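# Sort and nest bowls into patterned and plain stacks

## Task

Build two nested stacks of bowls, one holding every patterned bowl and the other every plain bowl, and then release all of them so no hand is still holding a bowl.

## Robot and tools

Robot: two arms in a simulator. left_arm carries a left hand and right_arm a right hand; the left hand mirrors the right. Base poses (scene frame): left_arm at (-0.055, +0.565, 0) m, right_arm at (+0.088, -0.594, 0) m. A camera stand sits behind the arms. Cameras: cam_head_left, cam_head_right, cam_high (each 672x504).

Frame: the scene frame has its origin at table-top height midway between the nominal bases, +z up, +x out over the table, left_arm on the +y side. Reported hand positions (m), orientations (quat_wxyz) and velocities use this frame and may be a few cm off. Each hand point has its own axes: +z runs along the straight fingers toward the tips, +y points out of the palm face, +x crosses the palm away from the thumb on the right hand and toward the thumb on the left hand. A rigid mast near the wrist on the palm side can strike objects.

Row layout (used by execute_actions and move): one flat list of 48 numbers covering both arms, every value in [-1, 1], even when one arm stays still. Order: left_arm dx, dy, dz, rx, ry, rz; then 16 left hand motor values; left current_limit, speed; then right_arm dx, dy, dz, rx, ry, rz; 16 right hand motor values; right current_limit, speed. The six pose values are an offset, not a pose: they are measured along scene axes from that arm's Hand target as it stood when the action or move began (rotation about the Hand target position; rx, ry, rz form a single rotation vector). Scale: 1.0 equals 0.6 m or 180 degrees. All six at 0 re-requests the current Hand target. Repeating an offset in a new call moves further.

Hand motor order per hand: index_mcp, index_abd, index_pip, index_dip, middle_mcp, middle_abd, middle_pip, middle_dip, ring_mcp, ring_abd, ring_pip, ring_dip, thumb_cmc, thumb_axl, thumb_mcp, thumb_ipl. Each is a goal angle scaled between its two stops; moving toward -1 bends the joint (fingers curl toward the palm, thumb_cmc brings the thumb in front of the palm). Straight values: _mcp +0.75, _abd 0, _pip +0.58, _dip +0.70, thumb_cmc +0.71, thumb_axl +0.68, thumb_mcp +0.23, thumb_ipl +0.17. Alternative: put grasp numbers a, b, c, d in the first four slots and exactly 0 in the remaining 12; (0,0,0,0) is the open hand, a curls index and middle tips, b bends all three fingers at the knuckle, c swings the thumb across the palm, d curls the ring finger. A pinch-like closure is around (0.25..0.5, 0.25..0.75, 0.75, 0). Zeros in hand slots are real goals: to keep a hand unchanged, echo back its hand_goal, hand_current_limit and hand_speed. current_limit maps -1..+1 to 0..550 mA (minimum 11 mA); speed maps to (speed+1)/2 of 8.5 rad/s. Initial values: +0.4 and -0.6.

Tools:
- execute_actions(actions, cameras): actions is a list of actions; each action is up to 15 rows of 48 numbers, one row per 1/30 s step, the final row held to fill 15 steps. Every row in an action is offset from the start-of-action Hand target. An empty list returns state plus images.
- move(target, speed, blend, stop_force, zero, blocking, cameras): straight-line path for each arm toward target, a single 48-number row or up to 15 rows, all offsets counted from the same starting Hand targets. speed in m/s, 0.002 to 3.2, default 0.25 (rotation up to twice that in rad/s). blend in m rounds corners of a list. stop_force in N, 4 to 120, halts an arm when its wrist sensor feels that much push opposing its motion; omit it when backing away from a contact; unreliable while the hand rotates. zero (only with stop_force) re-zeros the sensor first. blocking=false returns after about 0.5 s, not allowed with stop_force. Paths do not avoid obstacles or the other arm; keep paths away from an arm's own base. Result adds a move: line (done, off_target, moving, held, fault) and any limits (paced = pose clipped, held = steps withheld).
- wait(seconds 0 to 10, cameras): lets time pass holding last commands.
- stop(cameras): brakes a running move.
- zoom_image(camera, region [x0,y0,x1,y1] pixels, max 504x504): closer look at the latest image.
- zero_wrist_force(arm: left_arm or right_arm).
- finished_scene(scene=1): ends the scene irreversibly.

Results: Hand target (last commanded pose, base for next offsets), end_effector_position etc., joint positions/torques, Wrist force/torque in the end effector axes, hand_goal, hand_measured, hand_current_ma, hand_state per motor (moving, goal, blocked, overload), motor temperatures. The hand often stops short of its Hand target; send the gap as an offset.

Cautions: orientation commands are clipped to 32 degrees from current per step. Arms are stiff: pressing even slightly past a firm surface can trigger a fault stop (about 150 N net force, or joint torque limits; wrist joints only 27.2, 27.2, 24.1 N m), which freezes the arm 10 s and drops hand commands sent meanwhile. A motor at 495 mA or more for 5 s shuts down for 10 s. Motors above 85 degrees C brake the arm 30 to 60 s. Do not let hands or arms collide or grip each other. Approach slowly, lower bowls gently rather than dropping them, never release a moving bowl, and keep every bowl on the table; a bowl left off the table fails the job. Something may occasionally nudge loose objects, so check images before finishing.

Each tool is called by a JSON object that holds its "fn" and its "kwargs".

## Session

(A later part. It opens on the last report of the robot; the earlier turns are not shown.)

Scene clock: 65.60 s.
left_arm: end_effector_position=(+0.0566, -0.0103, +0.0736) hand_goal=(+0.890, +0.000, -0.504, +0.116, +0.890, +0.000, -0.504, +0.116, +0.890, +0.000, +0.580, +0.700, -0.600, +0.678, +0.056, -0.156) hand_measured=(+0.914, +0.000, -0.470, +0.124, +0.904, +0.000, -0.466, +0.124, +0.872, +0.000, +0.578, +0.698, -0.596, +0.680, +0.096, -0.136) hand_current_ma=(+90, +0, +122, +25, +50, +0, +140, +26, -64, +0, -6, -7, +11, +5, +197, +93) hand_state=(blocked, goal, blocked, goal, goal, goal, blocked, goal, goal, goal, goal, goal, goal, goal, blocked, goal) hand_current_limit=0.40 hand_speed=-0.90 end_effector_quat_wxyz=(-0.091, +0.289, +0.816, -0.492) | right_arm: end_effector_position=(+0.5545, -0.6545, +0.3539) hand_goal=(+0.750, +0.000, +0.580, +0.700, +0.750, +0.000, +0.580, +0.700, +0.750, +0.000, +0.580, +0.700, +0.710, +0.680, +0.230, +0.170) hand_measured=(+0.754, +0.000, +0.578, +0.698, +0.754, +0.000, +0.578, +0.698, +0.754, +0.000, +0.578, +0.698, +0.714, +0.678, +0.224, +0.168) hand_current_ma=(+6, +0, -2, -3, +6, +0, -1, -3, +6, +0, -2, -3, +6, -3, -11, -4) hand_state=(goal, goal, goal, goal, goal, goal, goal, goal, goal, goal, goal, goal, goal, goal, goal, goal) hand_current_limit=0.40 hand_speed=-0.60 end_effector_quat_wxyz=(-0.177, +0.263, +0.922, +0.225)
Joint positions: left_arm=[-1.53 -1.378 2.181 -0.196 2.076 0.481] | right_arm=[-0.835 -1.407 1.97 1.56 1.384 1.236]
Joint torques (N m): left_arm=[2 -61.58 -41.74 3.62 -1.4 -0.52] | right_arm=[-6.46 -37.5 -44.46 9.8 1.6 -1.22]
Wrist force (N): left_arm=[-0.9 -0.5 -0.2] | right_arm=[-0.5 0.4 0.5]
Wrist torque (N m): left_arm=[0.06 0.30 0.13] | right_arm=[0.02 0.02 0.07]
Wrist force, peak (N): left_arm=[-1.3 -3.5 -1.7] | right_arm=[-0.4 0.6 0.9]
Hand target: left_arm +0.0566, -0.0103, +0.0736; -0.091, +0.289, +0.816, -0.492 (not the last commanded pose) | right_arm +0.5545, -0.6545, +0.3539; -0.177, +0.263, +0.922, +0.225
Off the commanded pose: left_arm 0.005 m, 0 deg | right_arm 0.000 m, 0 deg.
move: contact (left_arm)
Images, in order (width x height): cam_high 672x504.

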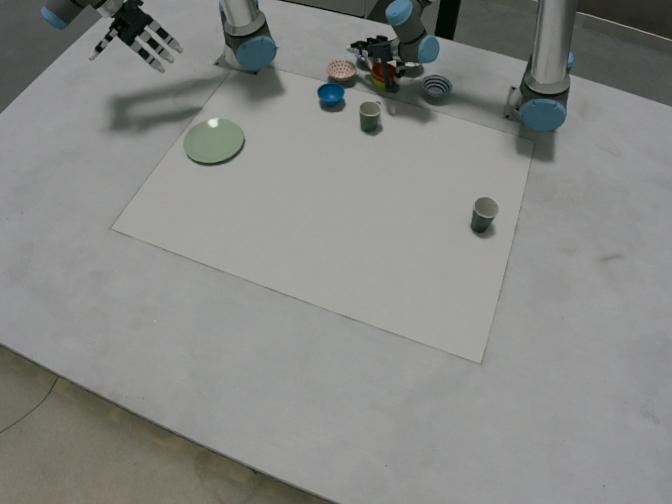

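{"fn": "move", "kwargs": {"target": [0,0,0,0,0,0, 0.89,0,-0.08,0.1885,0.89,0,-0.08,0.1885,0.89,0,0.58,0.70,-0.60,0.678,0.315,-0.156, 0.4,-0.95, 0,0,0,0,0,0, 0,0,0,0,0,0,0,0,0,0,0,0,0,0,0,0, 0.4,-0.6], "speed": 0.05, "cameras": ["cam_high"]}}

{"fn": "zoom_image", "kwargs": {"camera": "cam_high", "region": [350, 40, 420, 96]}}

Scene clock: 68.40 s.
left_arm: end_effector_position=(+0.0566, -0.0103, +0.0736) hand_goal=(+0.890, +0.000, -0.080, +0.188, +0.890, +0.000, -0.080, +0.188, +0.890, +0.000, +0.580, +0.700, -0.600, +0.678, +0.316, -0.156) hand_measured=(+0.880, +0.000, -0.090, +0.186, +0.884, +0.000, -0.084, +0.186, +0.872, +0.000, +0.578, +0.698, -0.598, +0.680, +0.310, -0.154) hand_current_ma=(-32, +0, -29, -7, -17, +0, -12, -7, -64, +0, -6, -7, +6, +5, -20, +6) hand_state=(goal, goal, goal, goal, goal, goal, goal, goal, goal, goal, goal, goal, goal, goal, goal, goal) hand_current_limit=0.40 hand_speed=-0.95 end_effector_quat_wxyz=(-0.091, +0.289, +0.816, -0.492) | right_arm: end_effector_position=(+0.5545, -0.6545, +0.3539) hand_goal=(+0.750, +0.000, +0.580, +0.700, +0.750, +0.000, +0.580, +0.700, +0.750, +0.000, +0.580, +0.700, +0.710, +0.680, +0.230, +0.170) hand_measured=(+0.754, +0.000, +0.578, +0.698, +0.754, +0.000, +0.578, +0.698, +0.754, +0.000, +0.578, +0.698, +0.714, +0.678, +0.224, +0.168) hand_current_ma=(+6, +0, -2, -3, +6, +0, -1, -3, +6, +0, -2, -3, +6, -3, -11, -4) hand_state=(goal, goal, goal, goal, goal, goal, goal, goal, goal, goal, goal, goal, goal, goal, goal, goal) hand_current_limit=0.40 hand_speed=-0.60 end_effector_quat_wxyz=(-0.177, +0.263, +0.922, +0.225)
Joint positions: left_arm=[-1.53 -1.378 2.181 -0.196 2.076 0.481] | right_arm=[-0.835 -1.407 1.97 1.56 1.384 1.236]
Joint torques (N m): left_arm=[11.09 -54.66 -31.82 3.33 0.48 0.73] | right_arm=[-5.63 -38.76 -45.02 9.54 1.67 -1.1]
Wrist force (N): left_arm=[-0.6 0.0 0.1] | right_arm=[-0.1 0.3 0.6]
Wrist torque (N m): left_arm=[0.07 0.24 0.16] | right_arm=[0.00 -0.03 0.10]
Wrist force, peak (N): left_arm=[-0.6 -2.4 -1.2] | right_arm=[-0.4 0.8 0.7]
Hand target: left_arm +0.0566, -0.0103, +0.0736; -0.091, +0.289, +0.816, -0.492 | right_arm +0.5545, -0.6545, +0.3539; -0.177, +0.263, +0.922, +0.225
Off the commanded pose: left_arm 0.000 m, 0 deg | right_arm 0.000 m, 0 deg.
move: done
Images, in order (width x height): cam_high 672x504.

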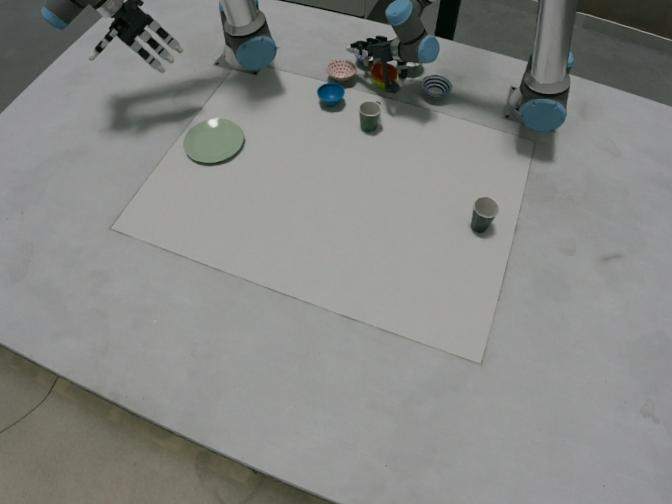

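Scaled by 7.200.

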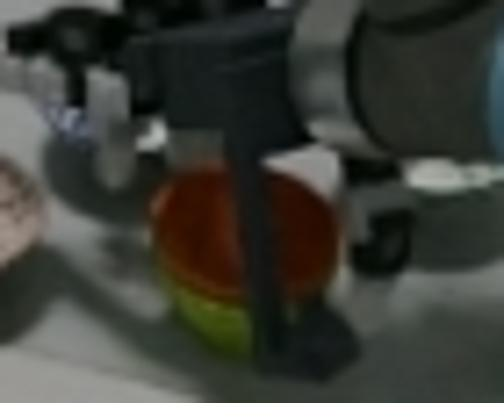

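{"fn": "move", "kwargs": {"target": [[0,0,0.1273,0,0,0, 0.89,0,-0.08,0.1885,0.89,0,-0.08,0.1885,0.89,0,0.58,0.70,-0.60,0.678,0.315,-0.156, 0.4,-0.9, 0,0,0,0,0,0, 0,0,0,0,0,0,0,0,0,0,0,0,0,0,0,0, 0.4,-0.6],[-0.068,0.3172,0.1273,0.0168,0.0292,0.0194, 0.89,0,-0.08,0.1885,0.89,0,-0.08,0.1885,0.89,0,0.58,0.70,-0.60,0.678,0.315,-0.156, 0.4,-0.9, 0,0,0,0,0,0, 0,0,0,0,0,0,0,0,0,0,0,0,0,0,0,0, 0.4,-0.6],[-0.068,0.3172,0.0333,0.0168,0.0292,0.0194, 0.89,0,-0.08,0.1885,0.89,0,-0.08,0.1885,0.89,0,0.58,0.70,-0.657,0.678,0.315,-0.156, 0.4,-0.9, 0,0,0,0,0,0, 0,0,0,0,0,0,0,0,0,0,0,0,0,0,0,0, 0.4,-0.6]], "speed": [0.1, 0.2, 0.12], "blend": [0.02, 0.03, 0], "cameras": ["all"]}}

{"fn": "zoom_image", "kwargs": {"camera": "cam_high", "region": [340, 30, 480, 142]}}

{"fn": "zoom_image", "kwargs": {"camera": "cam_head_left", "region": [270, 404, 470, 504]}}

Scene clock: 72.63 s.
left_arm: end_effector_position=(+0.0158, +0.1800, +0.0936) hand_goal=(+0.890, +0.000, -0.080, +0.188, +0.890, +0.000, -0.080, +0.188, +0.890, +0.000, +0.580, +0.700, -0.656, +0.678, +0.316, -0.156) hand_measured=(+0.880, +0.000, -0.084, +0.186, +0.884, +0.000, -0.084, +0.186, +0.872, +0.000, +0.578, +0.698, -0.652, +0.680, +0.312, -0.154) hand_current_ma=(-32, +0, -11, -7, -21, +0, -11, -7, -64, +0, -6, -7, +11, +5, -17, +6) hand_state=(goal, goal, goal, goal, goal, goal, goal, goal, goal, goal, goal, goal, goal, goal, goal, goal) hand_current_limit=0.40 hand_speed=-0.90 end_effector_quat_wxyz=(-0.121, +0.239, +0.832, -0.486) | right_arm: end_effector_position=(+0.5545, -0.6545, +0.3539) hand_goal=(+0.750, +0.000, +0.580, +0.700, +0.750, +0.000, +0.580, +0.700, +0.750, +0.000, +0.580, +0.700, +0.710, +0.680, +0.230, +0.170) hand_measured=(+0.754, +0.000, +0.578, +0.698, +0.754, +0.000, +0.578, +0.698, +0.754, +0.000, +0.578, +0.698, +0.714, +0.678, +0.224, +0.168) hand_current_ma=(+6, +0, -2, -3, +6, +0, -1, -3, +6, +0, -2, -3, +6, -3, -11, -4) hand_state=(goal, goal, goal, goal, goal, goal, goal, goal, goal, goal, goal, goal, goal, goal, goal, goal) hand_current_limit=0.40 hand_speed=-0.60 end_effector_quat_wxyz=(-0.177, +0.263, +0.922, +0.225)
Joint positions: left_arm=[-1.602 -1.736 2.497 -0.175 2.016 0.313] | right_arm=[-0.835 -1.407 1.97 1.56 1.384 1.236]
Joint torques (N m): left_arm=[-11.89 -0.72 -23.73 -0.71 -0.57 -1.48] | right_arm=[-6.11 -36.5 -44.58 9.62 1.66 -1.07]
Wrist force (N): left_arm=[-0.6 0.1 0.4] | right_arm=[-0.1 0.2 0.4]
Wrist torque (N m): left_arm=[0.11 0.27 0.17] | right_arm=[0.00 -0.02 0.09]
Wrist force, peak (N): left_arm=[1.1 1.0 -0.7] | right_arm=[-0.5 0.6 0.9]
Hand target: left_arm +0.0158, +0.1800, +0.0936; -0.121, +0.239, +0.832, -0.486 | right_arm +0.5545, -0.6545, +0.3539; -0.177, +0.263, +0.922, +0.225
Off the commanded pose: left_arm 0.000 m, 0 deg | right_arm 0.000 m, 0 deg.
move: done; blend cut to 0.0282 m at target 2

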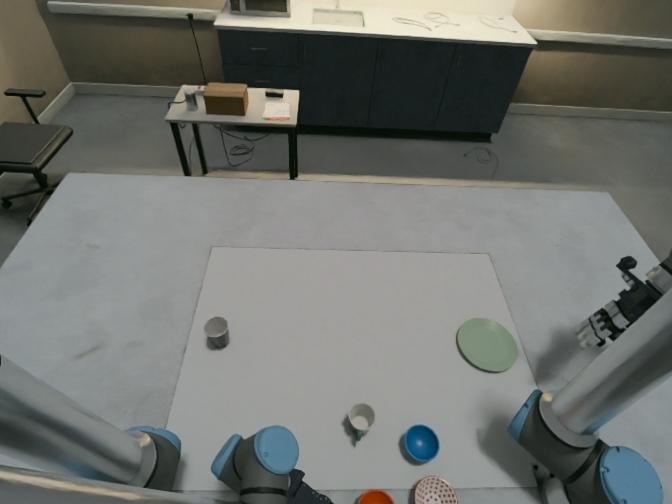

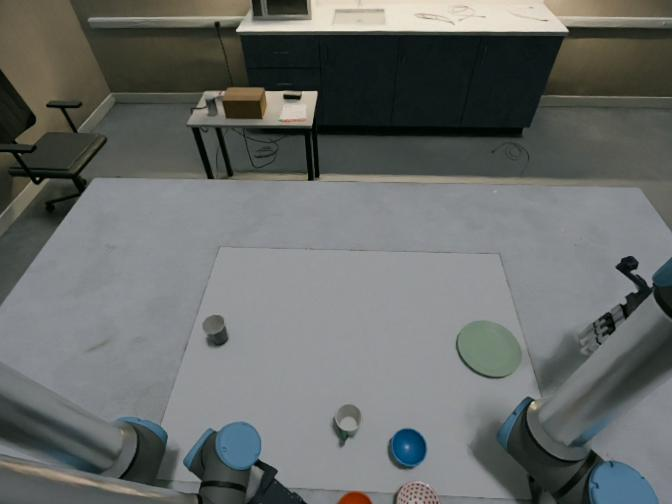

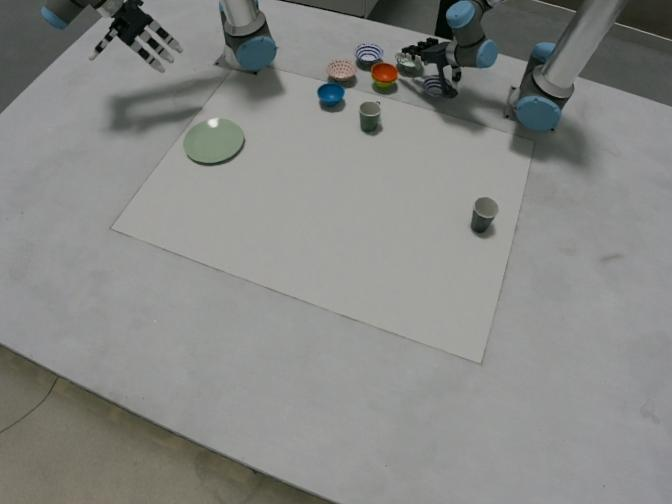

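Scaled by 3.600.

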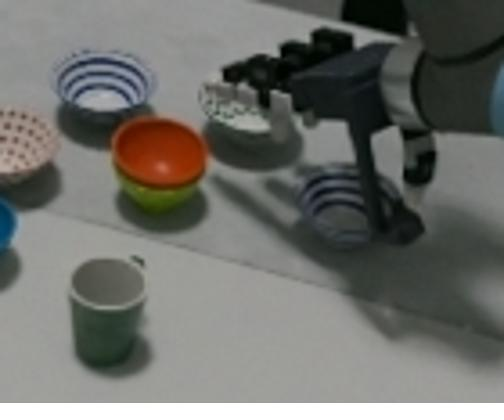

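Scaled by 2.520.

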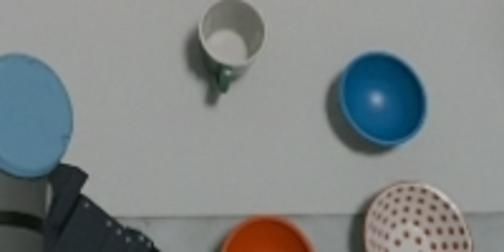

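{"fn": "move", "kwargs": {"target": [0,0,-0.0777,0,0,0, 0.89,0,-0.08,0.1885,0.89,0,-0.08,0.1885,0.89,0,0.58,0.70,-0.657,0.678,0.315,-0.156, 0.4,-0.9, 0,0,0,0,0,0, 0,0,0,0,0,0,0,0,0,0,0,0,0,0,0,0, 0.4,-0.6], "speed": 0.08, "stop_force": 8}}

{"fn": "move", "kwargs": {"target": [0,0,0,0,0,0, 0.89,0,-0.46,0.116,0.89,0,-0.46,0.116,0.89,0,0.58,0.70,-0.657,0.678,0.079,-0.156, 0.4,-0.9, 0,0,0,0,0,0, 0,0,0,0,0,0,0,0,0,0,0,0,0,0,0,0, 0.4,-0.6], "speed": 0.05, "cameras": ["cam_high"]}}

{"fn": "zoom_image", "kwargs": {"camera": "cam_high", "region": [400, 45, 470, 101]}}

Scene clock: 74.77 s.
left_arm: end_effector_position=(+0.0158, +0.1800, +0.0469) hand_goal=(+0.890, +0.000, -0.080, +0.188, +0.890, +0.000, -0.080, +0.188, +0.890, +0.000, +0.580, +0.700, -0.656, +0.678, +0.316, -0.156) hand_measured=(+0.880, +0.000, -0.084, +0.186, +0.884, +0.000, -0.084, +0.186, +0.872, +0.000, +0.578, +0.698, -0.652, +0.680, +0.312, -0.154) hand_current_ma=(-32, +0, -11, -7, -21, +0, -11, -7, -64, +0, -6, -7, +11, +5, -17, +6) hand_state=(goal, goal, goal, goal, goal, goal, goal, goal, goal, goal, goal, goal, goal, goal, goal, goal) hand_current_limit=0.40 hand_speed=-0.90 end_effector_quat_wxyz=(-0.121, +0.239, +0.832, -0.486) | right_arm: end_effector_position=(+0.5545, -0.6545, +0.3539) hand_goal=(+0.750, +0.000, +0.580, +0.700, +0.750, +0.000, +0.580, +0.700, +0.750, +0.000, +0.580, +0.700, +0.710, +0.680, +0.230, +0.170) hand_measured=(+0.754, +0.000, +0.578, +0.698, +0.754, +0.000, +0.578, +0.698, +0.754, +0.000, +0.578, +0.698, +0.714, +0.678, +0.224, +0.168) hand_current_ma=(+6, +0, -2, -3, +6, +0, -1, -3, +6, +0, -2, -3, +6, -3, -11, -4) hand_state=(goal, goal, goal, goal, goal, goal, goal, goal, goal, goal, goal, goal, goal, goal, goal, goal) hand_current_limit=0.40 hand_speed=-0.60 end_effector_quat_wxyz=(-0.177, +0.263, +0.922, +0.225)
Joint positions: left_arm=[-1.602 -1.64 2.54 -0.314 2.016 0.313] | right_arm=[-0.835 -1.407 1.97 1.56 1.384 1.236]
Joint torques (N m): left_arm=[12.19 -3.63 -18.32 -0.93 0.84 -1.37] | right_arm=[-5.88 -37.59 -44.53 9.56 1.55 -1.17]
Wrist force (N): left_arm=[-0.2 0.2 0.3] | right_arm=[-0.2 0.3 0.4]
Wrist torque (N m): left_arm=[0.14 0.22 0.20] | right_arm=[0.01 -0.02 0.09]
Wrist force, peak (N): left_arm=[-0.6 0.8 0.7] | right_arm=[-0.5 0.3 1.0]
Hand target: left_arm +0.0158, +0.1800, +0.0469; -0.121, +0.239, +0.832, -0.486 | right_arm +0.5545, -0.6545, +0.3539; -0.177, +0.263, +0.922, +0.225
Off the commanded pose: left_arm 0.000 m, 0 deg | right_arm 0.000 m, 0 deg.
move: done

Scene clock: 76.10 s.
left_arm: end_effector_position=(+0.0158, +0.1800, +0.0469) hand_goal=(+0.890, +0.000, -0.460, +0.116, +0.890, +0.000, -0.460, +0.116, +0.890, +0.000, +0.580, +0.700, -0.656, +0.678, +0.080, -0.156) hand_measured=(+0.880, +0.000, -0.458, +0.120, +0.916, +0.000, -0.386, +0.136, +0.872, +0.000, +0.578, +0.698, -0.644, +0.680, +0.116, -0.144) hand_current_ma=(-32, +0, +6, +8, +96, +0, +300, +70, -64, +0, -6, -7, +41, +5, +174, +58) hand_state=(goal, goal, goal, goal, blocked, goal, blocked, blocked, goal, goal, goal, goal, goal, goal, blocked, goal) hand_current_limit=0.40 hand_speed=-0.90 end_effector_quat_wxyz=(-0.121, +0.239, +0.832, -0.486) | right_arm: end_effector_position=(+0.5545, -0.6545, +0.3539) hand_goal=(+0.750, +0.000, +0.580, +0.700, +0.750, +0.000, +0.580, +0.700, +0.750, +0.000, +0.580, +0.700, +0.710, +0.680, +0.230, +0.170) hand_measured=(+0.754, +0.000, +0.578, +0.698, +0.754, +0.000, +0.578, +0.698, +0.754, +0.000, +0.578, +0.698, +0.714, +0.678, +0.224, +0.168) hand_current_ma=(+6, +0, -2, -3, +6, +0, -1, -3, +6, +0, -2, -3, +6, -3, -11, -4) hand_state=(goal, goal, goal, goal, goal, goal, goal, goal, goal, goal, goal, goal, goal, goal, goal, goal) hand_current_limit=0.40 hand_speed=-0.60 end_effector_quat_wxyz=(-0.177, +0.263, +0.922, +0.225)
Joint positions: left_arm=[-1.602 -1.64 2.54 -0.314 2.016 0.313] | right_arm=[-0.835 -1.407 1.97 1.56 1.384 1.236]
Joint torques (N m): left_arm=[11 -5.15 -20.02 -0.8 0.88 -1.78] | right_arm=[-4.77 -37.92 -44.51 9.5 1.56 -1.09]
Wrist force (N): left_arm=[-0.4 2.1 1.3] | right_arm=[-0.4 0.5 0.7]
Wrist torque (N m): left_arm=[0.20 0.25 0.16] | right_arm=[0.02 0.01 0.08]
Wrist force, peak (N): left_arm=[-0.4 2.1 1.3] | right_arm=[-0.4 0.6 0.7]
Hand target: left_arm +0.0158, +0.1800, +0.0469; -0.121, +0.239, +0.832, -0.486 | right_arm +0.5545, -0.6545, +0.3539; -0.177, +0.263, +0.922, +0.225
Off the commanded pose: left_arm 0.000 m, 0 deg | right_arm 0.000 m, 0 deg.
move: done
Images, in order (width x height): cam_high 672x504.

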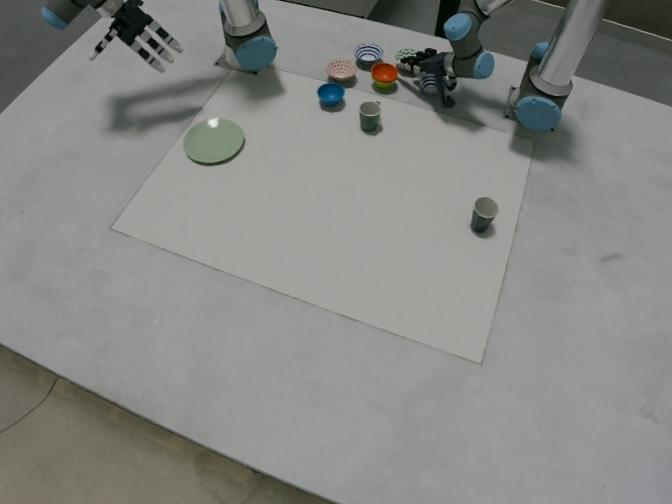

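Scaled by 7.200.

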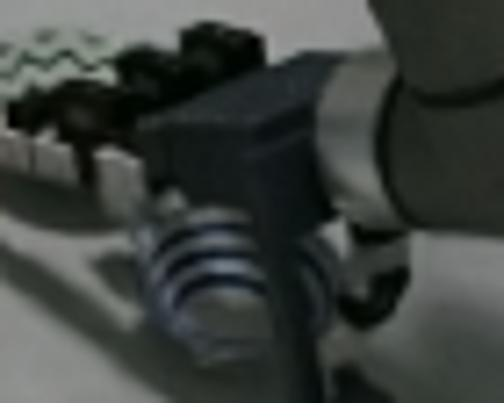

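{"fn": "move", "kwargs": {"target": [0,0,0,0,0,0, 0.89,0,-0.08,0.1885,0.89,0,-0.08,0.1885,0.89,0,0.58,0.70,-0.657,0.678,0.315,-0.156, 0.4,-0.9, 0,0,0,0,0,0, 0,0,0,0,0,0,0,0,0,0,0,0,0,0,0,0, 0.4,-0.6], "speed": 0.05, "cameras": ["cam_high"]}}

{"fn": "zoom_image", "kwargs": {"camera": "cam_high", "region": [400, 45, 470, 101]}}

Scene clock: 77.67 s.
left_arm: end_effector_position=(+0.0158, +0.1800, +0.0469) hand_goal=(+0.890, +0.000, -0.080, +0.188, +0.890, +0.000, -0.080, +0.188, +0.890, +0.000, +0.580, +0.700, -0.656, +0.678, +0.316, -0.156) hand_measured=(+0.880, +0.000, -0.084, +0.186, +0.884, +0.000, -0.084, +0.186, +0.872, +0.000, +0.578, +0.698, -0.652, +0.680, +0.310, -0.154) hand_current_ma=(-32, +0, -12, -7, -17, +0, -12, -4, -64, +0, -6, -7, +11, +5, -20, +6) hand_state=(goal, goal, goal, goal, goal, goal, goal, goal, goal, goal, goal, goal, goal, goal, goal, goal) hand_current_limit=0.40 hand_speed=-0.90 end_effector_quat_wxyz=(-0.121, +0.239, +0.832, -0.486) | right_arm: end_effector_position=(+0.5545, -0.6545, +0.3539) hand_goal=(+0.750, +0.000, +0.580, +0.700, +0.750, +0.000, +0.580, +0.700, +0.750, +0.000, +0.580, +0.700, +0.710, +0.680, +0.230, +0.170) hand_measured=(+0.754, +0.000, +0.578, +0.698, +0.754, +0.000, +0.578, +0.698, +0.754, +0.000, +0.578, +0.698, +0.714, +0.678, +0.224, +0.168) hand_current_ma=(+6, +0, -2, -3, +6, +0, -1, -3, +6, +0, -2, -3, +6, -3, -11, -4) hand_state=(goal, goal, goal, goal, goal, goal, goal, goal, goal, goal, goal, goal, goal, goal, goal, goal) hand_current_limit=0.40 hand_speed=-0.60 end_effector_quat_wxyz=(-0.177, +0.263, +0.922, +0.225)
Joint positions: left_arm=[-1.602 -1.64 2.54 -0.314 2.016 0.313] | right_arm=[-0.835 -1.407 1.97 1.56 1.384 1.236]
Joint torques (N m): left_arm=[12.07 -6.27 -23.3 -1.18 1.18 -1.53] | right_arm=[-6.27 -37.66 -44.33 9.47 1.71 -1.14]
Wrist force (N): left_arm=[-0.6 0.2 0.3] | right_arm=[-0.3 0.3 0.7]
Wrist torque (N m): left_arm=[0.13 0.27 0.18] | right_arm=[-0.02 0.00 0.08]
Wrist force, peak (N): left_arm=[0.0 1.9 1.6] | right_arm=[-0.5 0.3 0.9]
Hand target: left_arm +0.0158, +0.1800, +0.0469; -0.121, +0.239, +0.832, -0.486 | right_arm +0.5545, -0.6545, +0.3539; -0.177, +0.263, +0.922, +0.225
Off the commanded pose: left_arm 0.000 m, 0 deg | right_arm 0.000 m, 0 deg.
move: done
Images, in order (width x height): cam_high 672x504.

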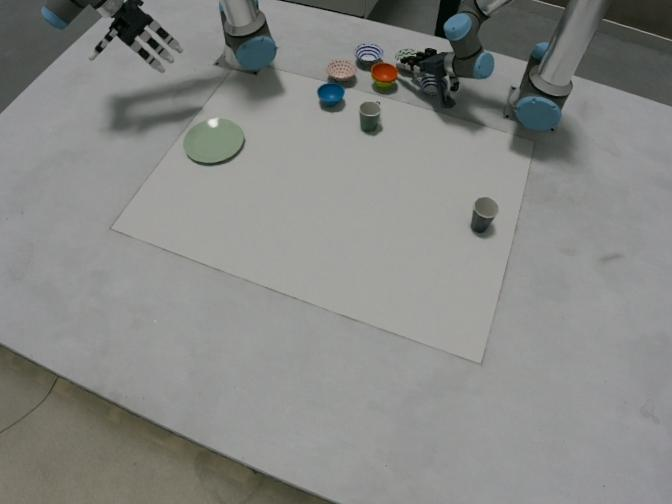

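Scaled by 7.200.

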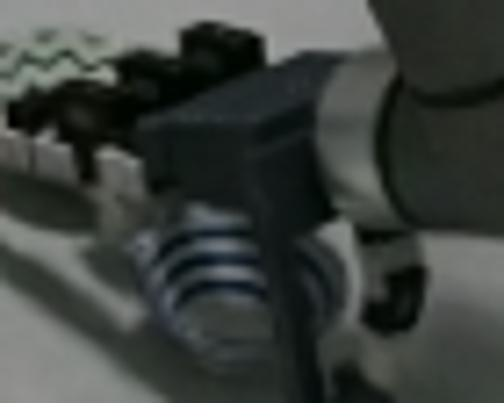

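{"fn": "move", "kwargs": {"target": [0,-0.0267,0,0,0,0, 0.89,0,-0.08,0.1885,0.89,0,-0.08,0.1885,0.89,0,0.58,0.70,-0.657,0.678,0.315,-0.156, 0.4,-0.9, 0,0,0,0,0,0, 0,0,0,0,0,0,0,0,0,0,0,0,0,0,0,0, 0.4,-0.6], "speed": 0.05, "stop_force": 6}}

{"fn": "move", "kwargs": {"target": [0,0,0,0,0,0, 0.89,0,-0.42,0.116,0.89,0,-0.42,0.116,0.89,0,0.58,0.70,-0.657,0.678,0.11,-0.156, 0.4,-0.92, 0,0,0,0,0,0, 0,0,0,0,0,0,0,0,0,0,0,0,0,0,0,0, 0.4,-0.6], "speed": 0.05, "cameras": ["cam_high"]}}

{"fn": "zoom_image", "kwargs": {"camera": "cam_high", "region": [400, 45, 470, 101]}}

Scene clock: 79.90 s.
left_arm: end_effector_position=(+0.0158, +0.1640, +0.0469) hand_goal=(+0.890, +0.000, -0.080, +0.188, +0.890, +0.000, -0.080, +0.188, +0.890, +0.000, +0.580, +0.700, -0.656, +0.678, +0.316, -0.156) hand_measured=(+0.880, +0.000, -0.084, +0.186, +0.884, +0.000, -0.084, +0.186, +0.872, +0.000, +0.578, +0.698, -0.652, +0.680, +0.310, -0.154) hand_current_ma=(-35, +0, -12, -7, -18, +0, -12, -4, -64, +0, -6, -7, +10, +5, -20, +6) hand_state=(goal, goal, goal, goal, goal, goal, goal, goal, goal, goal, goal, goal, goal, goal, goal, goal) hand_current_limit=0.40 hand_speed=-0.90 end_effector_quat_wxyz=(-0.121, +0.239, +0.832, -0.486) | right_arm: end_effector_position=(+0.5545, -0.6545, +0.3539) hand_goal=(+0.750, +0.000, +0.580, +0.700, +0.750, +0.000, +0.580, +0.700, +0.750, +0.000, +0.580, +0.700, +0.710, +0.680, +0.230, +0.170) hand_measured=(+0.754, +0.000, +0.578, +0.698, +0.754, +0.000, +0.578, +0.698, +0.754, +0.000, +0.578, +0.698, +0.714, +0.678, +0.224, +0.168) hand_current_ma=(+6, +0, -2, -3, +6, +0, -1, -3, +6, +0, -2, -3, +6, -3, -11, -4) hand_state=(goal, goal, goal, goal, goal, goal, goal, goal, goal, goal, goal, goal, goal, goal, goal, goal) hand_current_limit=0.40 hand_speed=-0.60 end_effector_quat_wxyz=(-0.177, +0.263, +0.922, +0.225)
Joint positions: left_arm=[-1.602 -1.611 2.514 -0.317 2.016 0.314] | right_arm=[-0.835 -1.407 1.97 1.56 1.384 1.236]
Joint torques (N m): left_arm=[12.64 -6.25 -39.61 -0.95 0.72 1] | right_arm=[-6.08 -36.64 -43.99 9.37 1.75 -1.09]
Wrist force (N): left_arm=[-0.3 -0.2 0.1] | right_arm=[0.1 0.3 0.6]
Wrist torque (N m): left_arm=[0.08 0.22 0.21] | right_arm=[0.00 -0.04 0.11]
Wrist force, peak (N): left_arm=[-0.6 0.2 0.8] | right_arm=[-0.6 0.5 0.8]
Hand target: left_arm +0.0158, +0.1640, +0.0469; -0.121, +0.239, +0.832, -0.486 | right_arm +0.5545, -0.6545, +0.3539; -0.177, +0.263, +0.922, +0.225
Off the commanded pose: left_arm 0.000 m, 0 deg | right_arm 0.000 m, 0 deg.
move: done

Scene clock: 81.33 s.
left_arm: end_effector_position=(+0.0158, +0.1640, +0.0469) hand_goal=(+0.890, +0.000, -0.420, +0.116, +0.890, +0.000, -0.420, +0.116, +0.890, +0.000, +0.580, +0.700, -0.656, +0.678, +0.110, -0.156) hand_measured=(+0.880, +0.000, -0.412, +0.120, +0.902, +0.000, -0.368, +0.130, +0.872, +0.000, +0.578, +0.698, -0.648, +0.680, +0.128, -0.146) hand_current_ma=(-31, +0, +27, +8, +39, +0, +199, +48, -64, +0, -6, -7, +24, +5, +82, +42) hand_state=(goal, goal, goal, goal, goal, goal, blocked, goal, goal, goal, goal, goal, goal, goal, goal, goal) hand_current_limit=0.40 hand_speed=-0.92 end_effector_quat_wxyz=(-0.121, +0.239, +0.832, -0.486) | right_arm: end_effector_position=(+0.5545, -0.6545, +0.3539) hand_goal=(+0.750, +0.000, +0.580, +0.700, +0.750, +0.000, +0.580, +0.700, +0.750, +0.000, +0.580, +0.700, +0.710, +0.680, +0.230, +0.170) hand_measured=(+0.754, +0.000, +0.578, +0.698, +0.754, +0.000, +0.578, +0.698, +0.754, +0.000, +0.578, +0.698, +0.714, +0.678, +0.224, +0.168) hand_current_ma=(+6, +0, -2, -3, +6, +0, -1, -3, +6, +0, -2, -3, +6, -3, -11, -4) hand_state=(goal, goal, goal, goal, goal, goal, goal, goal, goal, goal, goal, goal, goal, goal, goal, goal) hand_current_limit=0.40 hand_speed=-0.60 end_effector_quat_wxyz=(-0.177, +0.263, +0.922, +0.225)
Joint positions: left_arm=[-1.602 -1.611 2.514 -0.317 2.016 0.314] | right_arm=[-0.835 -1.407 1.97 1.56 1.384 1.236]
Joint torques (N m): left_arm=[12.01 -6.41 -38.34 -1.17 0.94 0.98] | right_arm=[-5.13 -38.99 -44.46 9.47 1.64 -1.15]
Wrist force (N): left_arm=[0.0 1.6 1.5] | right_arm=[-0.4 0.3 0.7]
Wrist torque (N m): left_arm=[0.09 0.21 0.21] | right_arm=[-0.01 0.01 0.07]
Wrist force, peak (N): left_arm=[-0.2 1.9 1.6] | right_arm=[-0.2 0.6 0.8]
Hand target: left_arm +0.0158, +0.1640, +0.0469; -0.121, +0.239, +0.832, -0.486 | right_arm +0.5545, -0.6545, +0.3539; -0.177, +0.263, +0.922, +0.225
Off the commanded pose: left_arm 0.000 m, 0 deg | right_arm 0.000 m, 0 deg.
move: done
Images, in order (width x height): cam_high 672x504.

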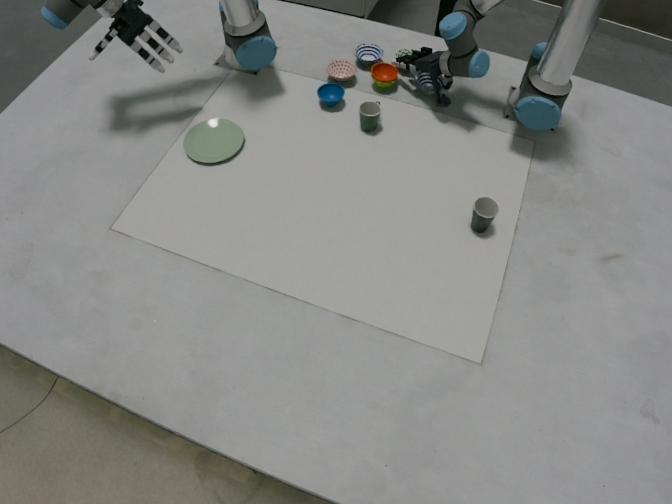

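Scaled by 7.200.

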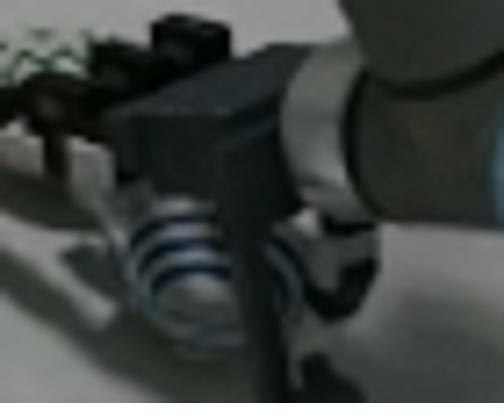

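{"fn": "move", "kwargs": {"target": [[0,0,0,0,0,0, 0.89,0,-0.08,0.1885,0.89,0,-0.08,0.1885,0.89,0,0.58,0.70,-0.657,0.678,0.315,-0.156, 0.4,-0.9, 0,0,0,0,0,0, 0,0,0,0,0,0,0,0,0,0,0,0,0,0,0,0, 0.4,-0.6],[0.0125,-0.0072,0,0,0,0, 0.89,0,-0.08,0.1885,0.89,0,-0.08,0.1885,0.89,0,0.58,0.70,-0.657,0.678,0.315,-0.156, 0.4,-0.9, 0,0,0,0,0,0, 0,0,0,0,0,0,0,0,0,0,0,0,0,0,0,0, 0.4,-0.6],[0.0125,-0.0072,0,0,0,0, 0.89,0,-0.42,0.116,0.89,0,-0.42,0.116,0.89,0,0.58,0.70,-0.657,0.678,0.11,-0.156, 0.4,-0.92, 0,0,0,0,0,0, 0,0,0,0,0,0,0,0,0,0,0,0,0,0,0,0, 0.4,-0.6]], "speed": 0.05, "cameras": ["cam_high"]}}

{"fn": "zoom_image", "kwargs": {"camera": "cam_high", "region": [400, 45, 470, 101]}}

Scene clock: 85.30 s.
left_arm: end_effector_position=(+0.0233, +0.1597, +0.0469) hand_goal=(+0.890, +0.000, -0.420, +0.116, +0.890, +0.000, -0.420, +0.116, +0.890, +0.000, +0.580, +0.700, -0.656, +0.678, +0.110, -0.156) hand_measured=(+0.898, +0.000, -0.380, +0.124, +0.892, +0.000, -0.392, +0.122, +0.874, +0.002, +0.578, +0.698, -0.654, +0.680, +0.130, -0.144) hand_current_ma=(+22, +0, +145, +27, +7, +0, +101, +17, -54, +5, -6, -6, +6, +5, +94, +48) hand_state=(goal, goal, blocked, goal, goal, goal, blocked, goal, goal, goal, goal, goal, goal, goal, blocked, goal) hand_current_limit=0.40 hand_speed=-0.92 end_effector_quat_wxyz=(-0.121, +0.239, +0.832, -0.486) | right_arm: end_effector_position=(+0.5545, -0.6545, +0.3539) hand_goal=(+0.750, +0.000, +0.580, +0.700, +0.750, +0.000, +0.580, +0.700, +0.750, +0.000, +0.580, +0.700, +0.710, +0.680, +0.230, +0.170) hand_measured=(+0.754, +0.000, +0.578, +0.698, +0.754, +0.000, +0.578, +0.698, +0.754, +0.000, +0.578, +0.698, +0.714, +0.678, +0.224, +0.168) hand_current_ma=(+6, +0, -2, -3, +6, +0, -1, -3, +6, +0, -2, -3, +6, -3, -11, -4) hand_state=(goal, goal, goal, goal, goal, goal, goal, goal, goal, goal, goal, goal, goal, goal, goal, goal) hand_current_limit=0.40 hand_speed=-0.60 end_effector_quat_wxyz=(-0.177, +0.263, +0.922, +0.225)
Joint positions: left_arm=[-1.574 -1.593 2.499 -0.312 2.039 0.331] | right_arm=[-0.835 -1.407 1.97 1.56 1.384 1.236]
Joint torques (N m): left_arm=[12.35 -9.14 -39.55 1.84 2.17 0.86] | right_arm=[-5.77 -37.52 -43.79 9.41 1.47 -1.12]
Wrist force (N): left_arm=[0.4 1.4 1.3] | right_arm=[-0.2 0.4 0.4]
Wrist torque (N m): left_arm=[0.11 0.21 0.27] | right_arm=[0.02 -0.01 0.09]
Wrist force, peak (N): left_arm=[-0.2 1.8 1.8] | right_arm=[-0.2 0.4 1.0]
Hand target: left_arm +0.0233, +0.1597, +0.0469; -0.121, +0.239, +0.832, -0.486 | right_arm +0.5545, -0.6545, +0.3539; -0.177, +0.263, +0.922, +0.225
Off the commanded pose: left_arm 0.000 m, 0 deg | right_arm 0.000 m, 0 deg.
move: done
Images, in order (width x height): cam_high 672x504.

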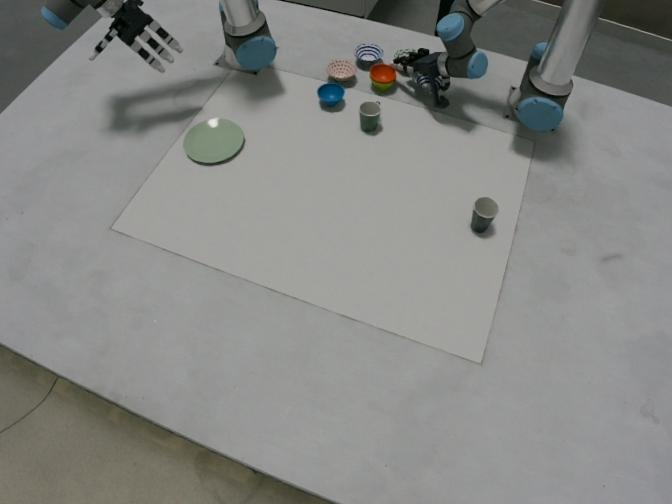

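Scaled by 7.200.

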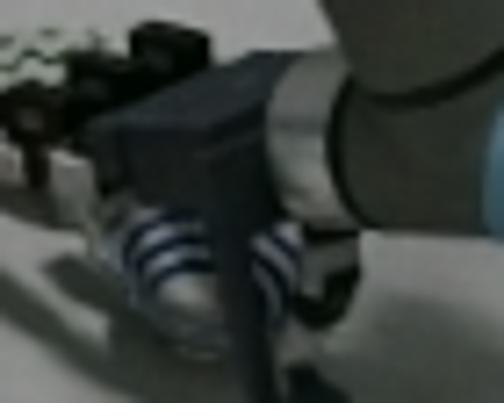

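{"fn": "move", "kwargs": {"target": [[0,0,0,0,0,0, 0.89,0,-0.45,0.116,0.89,0,-0.45,0.116,0.89,0,0.58,0.70,-0.657,0.678,0.09,-0.156, 0.4,-0.92, 0,0,0,0,0,0, 0,0,0,0,0,0,0,0,0,0,0,0,0,0,0,0, 0.4,-0.6],[0,0,0.0667,0,0,0, 0.89,0,-0.45,0.116,0.89,0,-0.45,0.116,0.89,0,0.58,0.70,-0.657,0.678,0.09,-0.156, 0.4,-0.92, 0,0,0,0,0,0, 0,0,0,0,0,0,0,0,0,0,0,0,0,0,0,0, 0.4,-0.6]], "speed": 0.05, "cameras": ["cam_high"]}}

{"fn": "zoom_image", "kwargs": {"camera": "cam_high", "region": [400, 40, 470, 96]}}

{"fn": "zoom_image", "kwargs": {"camera": "cam_high", "region": [350, 40, 420, 96]}}

Scene clock: 87.80 s.
left_arm: end_effector_position=(+0.0233, +0.1597, +0.0868) hand_goal=(+0.890, +0.000, -0.450, +0.116, +0.890, +0.000, -0.450, +0.116, +0.890, +0.000, +0.580, +0.700, -0.656, +0.678, +0.090, -0.156) hand_measured=(+0.904, +0.000, -0.400, +0.128, +0.900, +0.000, -0.412, +0.126, +0.874, +0.002, +0.578, +0.698, -0.652, +0.680, +0.130, -0.140) hand_current_ma=(+49, +0, +189, +38, +32, +0, +142, +28, -54, +5, -6, -6, +8, +5, +204, +72) hand_state=(goal, goal, blocked, goal, goal, goal, blocked, goal, goal, goal, goal, goal, goal, goal, blocked, goal) hand_current_limit=0.40 hand_speed=-0.92 end_effector_quat_wxyz=(-0.121, +0.239, +0.832, -0.486) | right_arm: end_effector_position=(+0.5545, -0.6545, +0.3539) hand_goal=(+0.750, +0.000, +0.580, +0.700, +0.750, +0.000, +0.580, +0.700, +0.750, +0.000, +0.580, +0.700, +0.710, +0.680, +0.230, +0.170) hand_measured=(+0.754, +0.000, +0.578, +0.698, +0.754, +0.000, +0.578, +0.698, +0.754, +0.000, +0.578, +0.698, +0.714, +0.678, +0.224, +0.168) hand_current_ma=(+6, +0, -2, -3, +6, +0, -1, -3, +6, +0, -2, -3, +6, -3, -11, -4) hand_state=(goal, goal, goal, goal, goal, goal, goal, goal, goal, goal, goal, goal, goal, goal, goal, goal) hand_current_limit=0.40 hand_speed=-0.60 end_effector_quat_wxyz=(-0.177, +0.263, +0.922, +0.225)
Joint positions: left_arm=[-1.574 -1.673 2.465 -0.198 2.039 0.331] | right_arm=[-0.835 -1.407 1.97 1.56 1.384 1.236]
Joint torques (N m): left_arm=[-0.14 -40.44 -44.1 3.01 -1.06 1.02] | right_arm=[-5.64 -36.87 -44.55 9.19 1.43 -0.89]
Wrist force (N): left_arm=[0.1 1.4 1.5] | right_arm=[-0.3 0.4 0.4]
Wrist torque (N m): left_arm=[0.05 0.19 0.24] | right_arm=[0.02 -0.01 0.08]
Wrist force, peak (N): left_arm=[-0.1 2.3 1.7] | right_arm=[-0.2 0.2 1.0]
Hand target: left_arm +0.0233, +0.1597, +0.0870; -0.121, +0.239, +0.832, -0.486 | right_arm +0.5545, -0.6545, +0.3539; -0.177, +0.263, +0.922, +0.225
Off the commanded pose: left_arm 0.000 m, 0 deg | right_arm 0.000 m, 0 deg.
move: done
Images, in order (width x height): cam_high 672x504.

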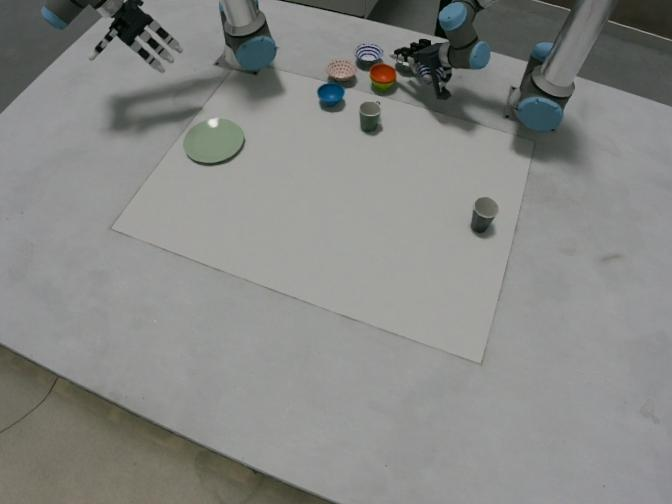

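Scaled by 7.200.

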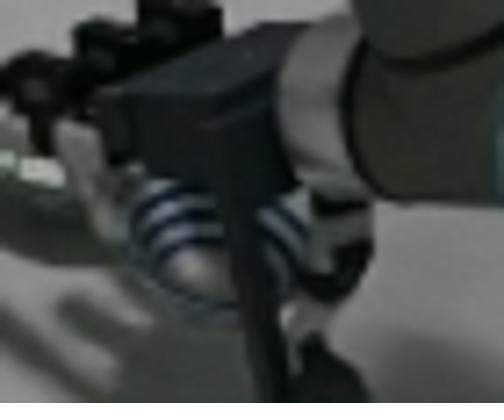

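Scaled by 7.200.

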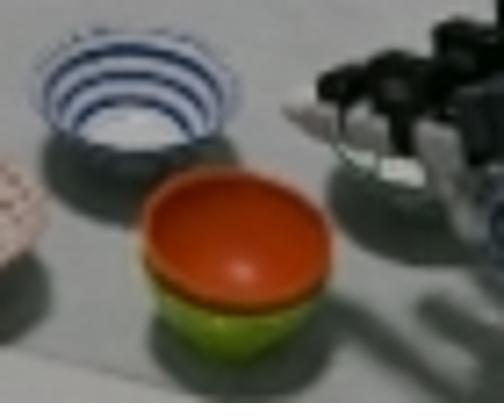

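{"fn": "move", "kwargs": {"target": [[0,0,0.105,0,0,0, 0.89,0,-0.45,0.116,0.89,0,-0.45,0.116,0.89,0,0.58,0.70,-0.657,0.678,0.09,-0.156, 0.4,-0.92, 0,0,0,0,0,0, 0,0,0,0,0,0,0,0,0,0,0,0,0,0,0,0, 0.4,-0.6],[-0.2013,-0.1953,0.105,0,0,0, 0.89,0,-0.45,0.116,0.89,0,-0.45,0.116,0.89,0,0.58,0.70,-0.657,0.678,0.09,-0.156, 0.4,-0.92, 0,0,0,0,0,0, 0,0,0,0,0,0,0,0,0,0,0,0,0,0,0,0, 0.4,-0.6],[-0.2013,-0.1953,0.03,0,0,0, 0.89,0,-0.45,0.116,0.89,0,-0.45,0.116,0.89,0,0.58,0.70,-0.657,0.678,0.09,-0.156, 0.4,-0.92, 0,0,0,0,0,0, 0,0,0,0,0,0,0,0,0,0,0,0,0,0,0,0, 0.4,-0.6]], "speed": [0.1,0.13,0.08], "blend": [0.02,0.02,0], "cameras": ["cam_high"]}}

{"fn": "zoom_image", "kwargs": {"camera": "cam_high", "region": [370, 20, 460, 92]}}

Scene clock: 91.67 s.
left_arm: end_effector_position=(-0.0975, +0.0425, +0.1051) hand_goal=(+0.890, +0.000, -0.450, +0.116, +0.890, +0.000, -0.450, +0.116, +0.890, +0.000, +0.580, +0.700, -0.656, +0.678, +0.090, -0.156) hand_measured=(+0.906, +0.000, -0.402, +0.128, +0.900, +0.000, -0.414, +0.126, +0.874, +0.002, +0.578, +0.698, -0.652, +0.680, +0.130, -0.140) hand_current_ma=(+54, +0, +183, +40, +33, +0, +135, +30, -54, +5, -6, -6, +12, +5, +204, +72) hand_state=(goal, goal, blocked, goal, goal, goal, blocked, goal, goal, goal, goal, goal, goal, goal, blocked, goal) hand_current_limit=0.40 hand_speed=-0.92 end_effector_quat_wxyz=(-0.121, +0.239, +0.832, -0.486) | right_arm: end_effector_position=(+0.5545, -0.6545, +0.3539) hand_goal=(+0.750, +0.000, +0.580, +0.700, +0.750, +0.000, +0.580, +0.700, +0.750, +0.000, +0.580, +0.700, +0.710, +0.680, +0.230, +0.170) hand_measured=(+0.754, +0.000, +0.578, +0.698, +0.754, +0.000, +0.578, +0.698, +0.754, +0.000, +0.578, +0.698, +0.714, +0.678, +0.224, +0.168) hand_current_ma=(+6, +0, -2, -3, +6, +0, -1, -3, +6, +0, -2, -3, +6, -3, -11, -4) hand_state=(goal, goal, goal, goal, goal, goal, goal, goal, goal, goal, goal, goal, goal, goal, goal, goal) hand_current_limit=0.40 hand_speed=-0.60 end_effector_quat_wxyz=(-0.177, +0.263, +0.922, +0.225)
Joint positions: left_arm=[-1.908 -1.588 2.334 -0.212 1.757 0.143] | right_arm=[-0.835 -1.407 1.97 1.56 1.384 1.236]
Joint torques (N m): left_arm=[-12.67 -16.09 -24.87 -1.72 -1.57 -1.39] | right_arm=[-5.5 -37.3 -44.49 9.13 1.47 -0.96]
Wrist force (N): left_arm=[-0.6 1.6 1.8] | right_arm=[-0.3 0.4 0.4]
Wrist torque (N m): left_arm=[0.08 0.28 0.17] | right_arm=[0.02 -0.01 0.08]
Wrist force, peak (N): left_arm=[-0.8 2.4 1.7] | right_arm=[-0.2 0.5 0.9]
Hand target: left_arm -0.0975, +0.0425, +0.1050; -0.121, +0.239, +0.832, -0.486 | right_arm +0.5545, -0.6545, +0.3539; -0.177, +0.263, +0.922, +0.225
Off the commanded pose: left_arm 0.000 m, 0 deg | right_arm 0.000 m, 0 deg.
move: done
Images, in order (width x height): cam_high 672x504.

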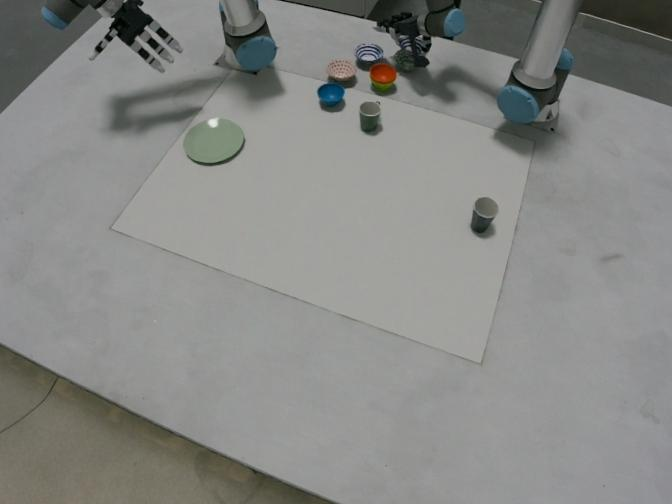

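Scaled by 5.600.

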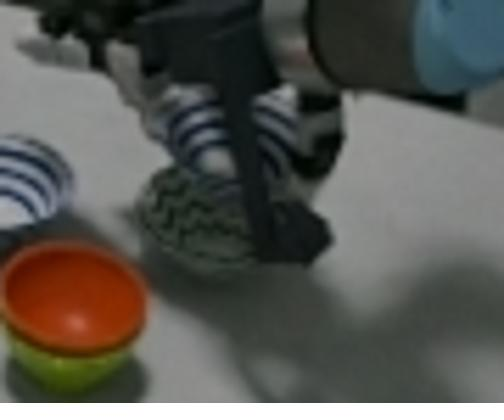

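{"fn": "move", "kwargs": {"target": [0,0,-0.075,0,0,0, 0.89,0,-0.45,0.116,0.89,0,-0.45,0.116,0.89,0,0.58,0.70,-0.657,0.678,0.09,-0.156, 0.4,-0.92, 0,0,0,0,0,0, 0,0,0,0,0,0,0,0,0,0,0,0,0,0,0,0, 0.4,-0.6], "speed": 0.025, "stop_force": 4, "cameras": ["cam_high"]}}

{"fn": "zoom_image", "kwargs": {"camera": "cam_high", "region": [370, 20, 460, 92]}}

Scene clock: 94.57 s.
left_arm: end_effector_position=(-0.0975, +0.0425, +0.0736) hand_goal=(+0.890, +0.000, -0.450, +0.116, +0.890, +0.000, -0.450, +0.116, +0.890, +0.000, +0.580, +0.700, -0.656, +0.678, +0.090, -0.156) hand_measured=(+0.906, +0.000, -0.408, +0.128, +0.912, +0.000, -0.434, +0.124, +0.874, +0.002, +0.578, +0.698, -0.650, +0.680, +0.132, -0.138) hand_current_ma=(+57, +0, +153, +40, +85, +0, +54, +24, -54, +5, -6, -6, +15, +5, +211, +87) hand_state=(goal, goal, blocked, goal, blocked, goal, goal, goal, goal, goal, goal, goal, goal, goal, blocked, goal) hand_current_limit=0.40 hand_speed=-0.92 end_effector_quat_wxyz=(-0.121, +0.239, +0.832, -0.486) | right_arm: end_effector_position=(+0.5545, -0.6545, +0.3539) hand_goal=(+0.750, +0.000, +0.580, +0.700, +0.750, +0.000, +0.580, +0.700, +0.750, +0.000, +0.580, +0.700, +0.710, +0.680, +0.230, +0.170) hand_measured=(+0.754, +0.000, +0.578, +0.698, +0.754, +0.000, +0.578, +0.698, +0.754, +0.000, +0.578, +0.698, +0.714, +0.678, +0.224, +0.168) hand_current_ma=(+6, +0, -2, -3, +6, +0, -1, -3, +6, +0, -2, -3, +6, -3, -11, -4) hand_state=(goal, goal, goal, goal, goal, goal, goal, goal, goal, goal, goal, goal, goal, goal, goal, goal) hand_current_limit=0.40 hand_speed=-0.60 end_effector_quat_wxyz=(-0.177, +0.263, +0.922, +0.225)
Joint positions: left_arm=[-1.908 -1.538 2.36 -0.29 1.757 0.143] | right_arm=[-0.835 -1.407 1.97 1.56 1.384 1.236]
Joint torques (N m): left_arm=[-4.45 -51.5 -43.24 1.96 -0.41 -0.65] | right_arm=[-5.6 -36.89 -43.84 9.29 1.35 -1.05]
Wrist force (N): left_arm=[-0.5 1.8 1.0] | right_arm=[-0.1 0.4 0.5]
Wrist torque (N m): left_arm=[0.18 0.26 0.17] | right_arm=[0.03 -0.03 0.10]
Wrist force, peak (N): left_arm=[0.1 -3.0 -2.6] | right_arm=[-0.2 0.5 0.9]
Hand target: left_arm -0.0975, +0.0425, +0.0736; -0.121, +0.239, +0.832, -0.486 (not the last commanded pose) | right_arm +0.5545, -0.6545, +0.3539; -0.177, +0.263, +0.922, +0.225
Off the commanded pose: left_arm 0.014 m, 0 deg | right_arm 0.000 m, 0 deg.
move: contact (left_arm)
Images, in order (width x height): cam_high 672x504.

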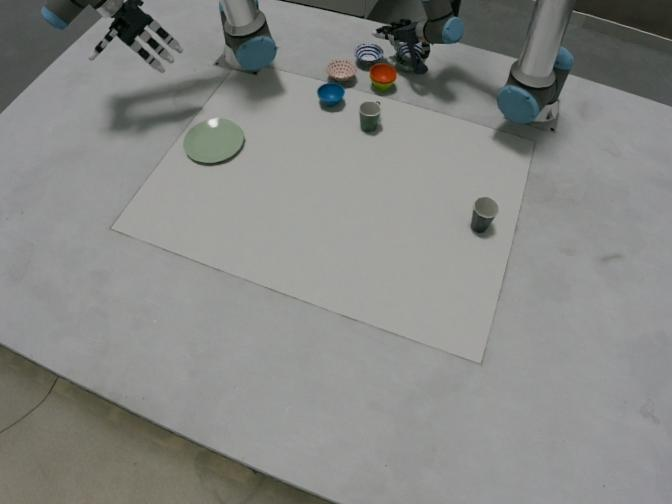

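Scaled by 5.600.

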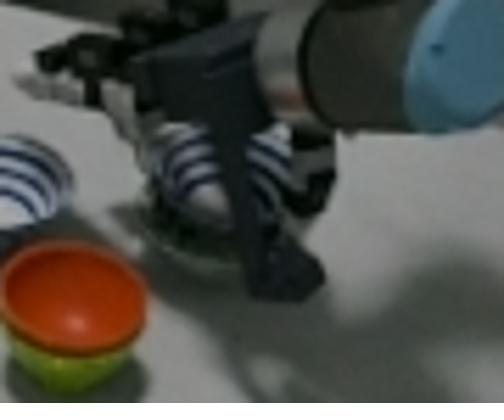

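{"fn": "move", "kwargs": {"target": [0,0,0,0,0,0, 0.89,0,-0.08,0.1885,0.89,0,-0.08,0.1885,0.89,0,0.58,0.70,-0.657,0.678,0.315,-0.156, 0.4,-0.97, 0,0,0,0,0,0, 0,0,0,0,0,0,0,0,0,0,0,0,0,0,0,0, 0.4,-0.6], "speed": 0.05, "cameras": ["cam_high"]}}

{"fn": "zoom_image", "kwargs": {"camera": "cam_high", "region": [370, 20, 460, 92]}}

Scene clock: 98.53 s.
left_arm: end_effector_position=(-0.0975, +0.0425, +0.0736) hand_goal=(+0.890, +0.000, -0.080, +0.188, +0.890, +0.000, -0.080, +0.188, +0.890, +0.000, +0.580, +0.700, -0.656, +0.678, +0.316, -0.156) hand_measured=(+0.884, +0.000, -0.084, +0.186, +0.884, +0.000, -0.084, +0.186, +0.874, +0.002, +0.578, +0.698, -0.654, +0.680, +0.310, -0.154) hand_current_ma=(-17, +0, -12, -7, -17, +0, -12, -3, -54, +5, -6, -6, +3, +4, -21, +6) hand_state=(goal, goal, goal, goal, goal, goal, goal, goal, goal, goal, goal, goal, goal, goal, goal, goal) hand_current_limit=0.40 hand_speed=-0.97 end_effector_quat_wxyz=(-0.121, +0.239, +0.832, -0.486) | right_arm: end_effector_position=(+0.5545, -0.6545, +0.3539) hand_goal=(+0.750, +0.000, +0.580, +0.700, +0.750, +0.000, +0.580, +0.700, +0.750, +0.000, +0.580, +0.700, +0.710, +0.680, +0.230, +0.170) hand_measured=(+0.754, +0.000, +0.578, +0.698, +0.754, +0.000, +0.578, +0.698, +0.754, +0.000, +0.578, +0.698, +0.714, +0.678, +0.224, +0.168) hand_current_ma=(+6, +0, -2, -3, +6, +0, -1, -3, +6, +0, -2, -3, +6, -3, -11, -4) hand_state=(goal, goal, goal, goal, goal, goal, goal, goal, goal, goal, goal, goal, goal, goal, goal, goal) hand_current_limit=0.40 hand_speed=-0.60 end_effector_quat_wxyz=(-0.177, +0.263, +0.922, +0.225)
Joint positions: left_arm=[-1.908 -1.538 2.36 -0.29 1.757 0.143] | right_arm=[-0.835 -1.407 1.97 1.56 1.384 1.236]
Joint torques (N m): left_arm=[10.51 -33.11 -25.29 1.57 -0.38 -0.59] | right_arm=[-4.66 -36.51 -44.67 9.17 1.27 -0.96]
Wrist force (N): left_arm=[-0.8 0.1 0.5] | right_arm=[-0.3 0.5 0.7]
Wrist torque (N m): left_arm=[0.11 0.29 0.15] | right_arm=[0.01 0.00 0.09]
Wrist force, peak (N): left_arm=[-0.6 2.1 1.6] | right_arm=[-0.2 0.9 0.7]
Hand target: left_arm -0.0975, +0.0425, +0.0736; -0.121, +0.239, +0.832, -0.486 | right_arm +0.5545, -0.6545, +0.3539; -0.177, +0.263, +0.922, +0.225
Off the commanded pose: left_arm 0.000 m, 0 deg | right_arm 0.000 m, 0 deg.
move: done
Images, in order (width x height): cam_high 672x504.

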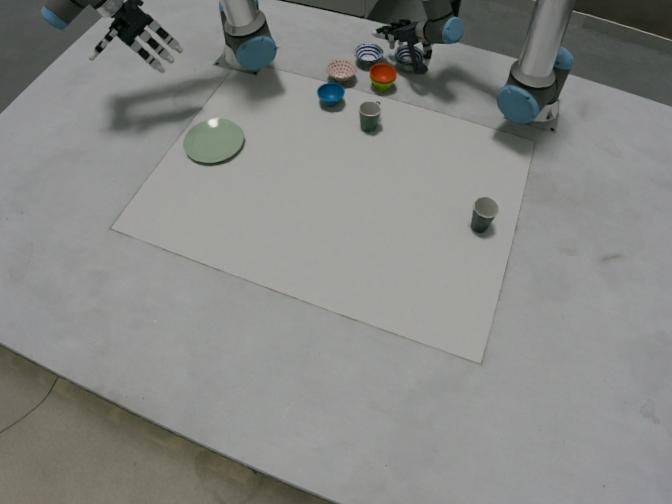

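Scaled by 5.600.

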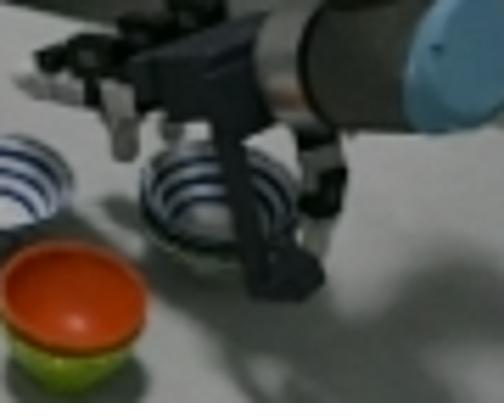

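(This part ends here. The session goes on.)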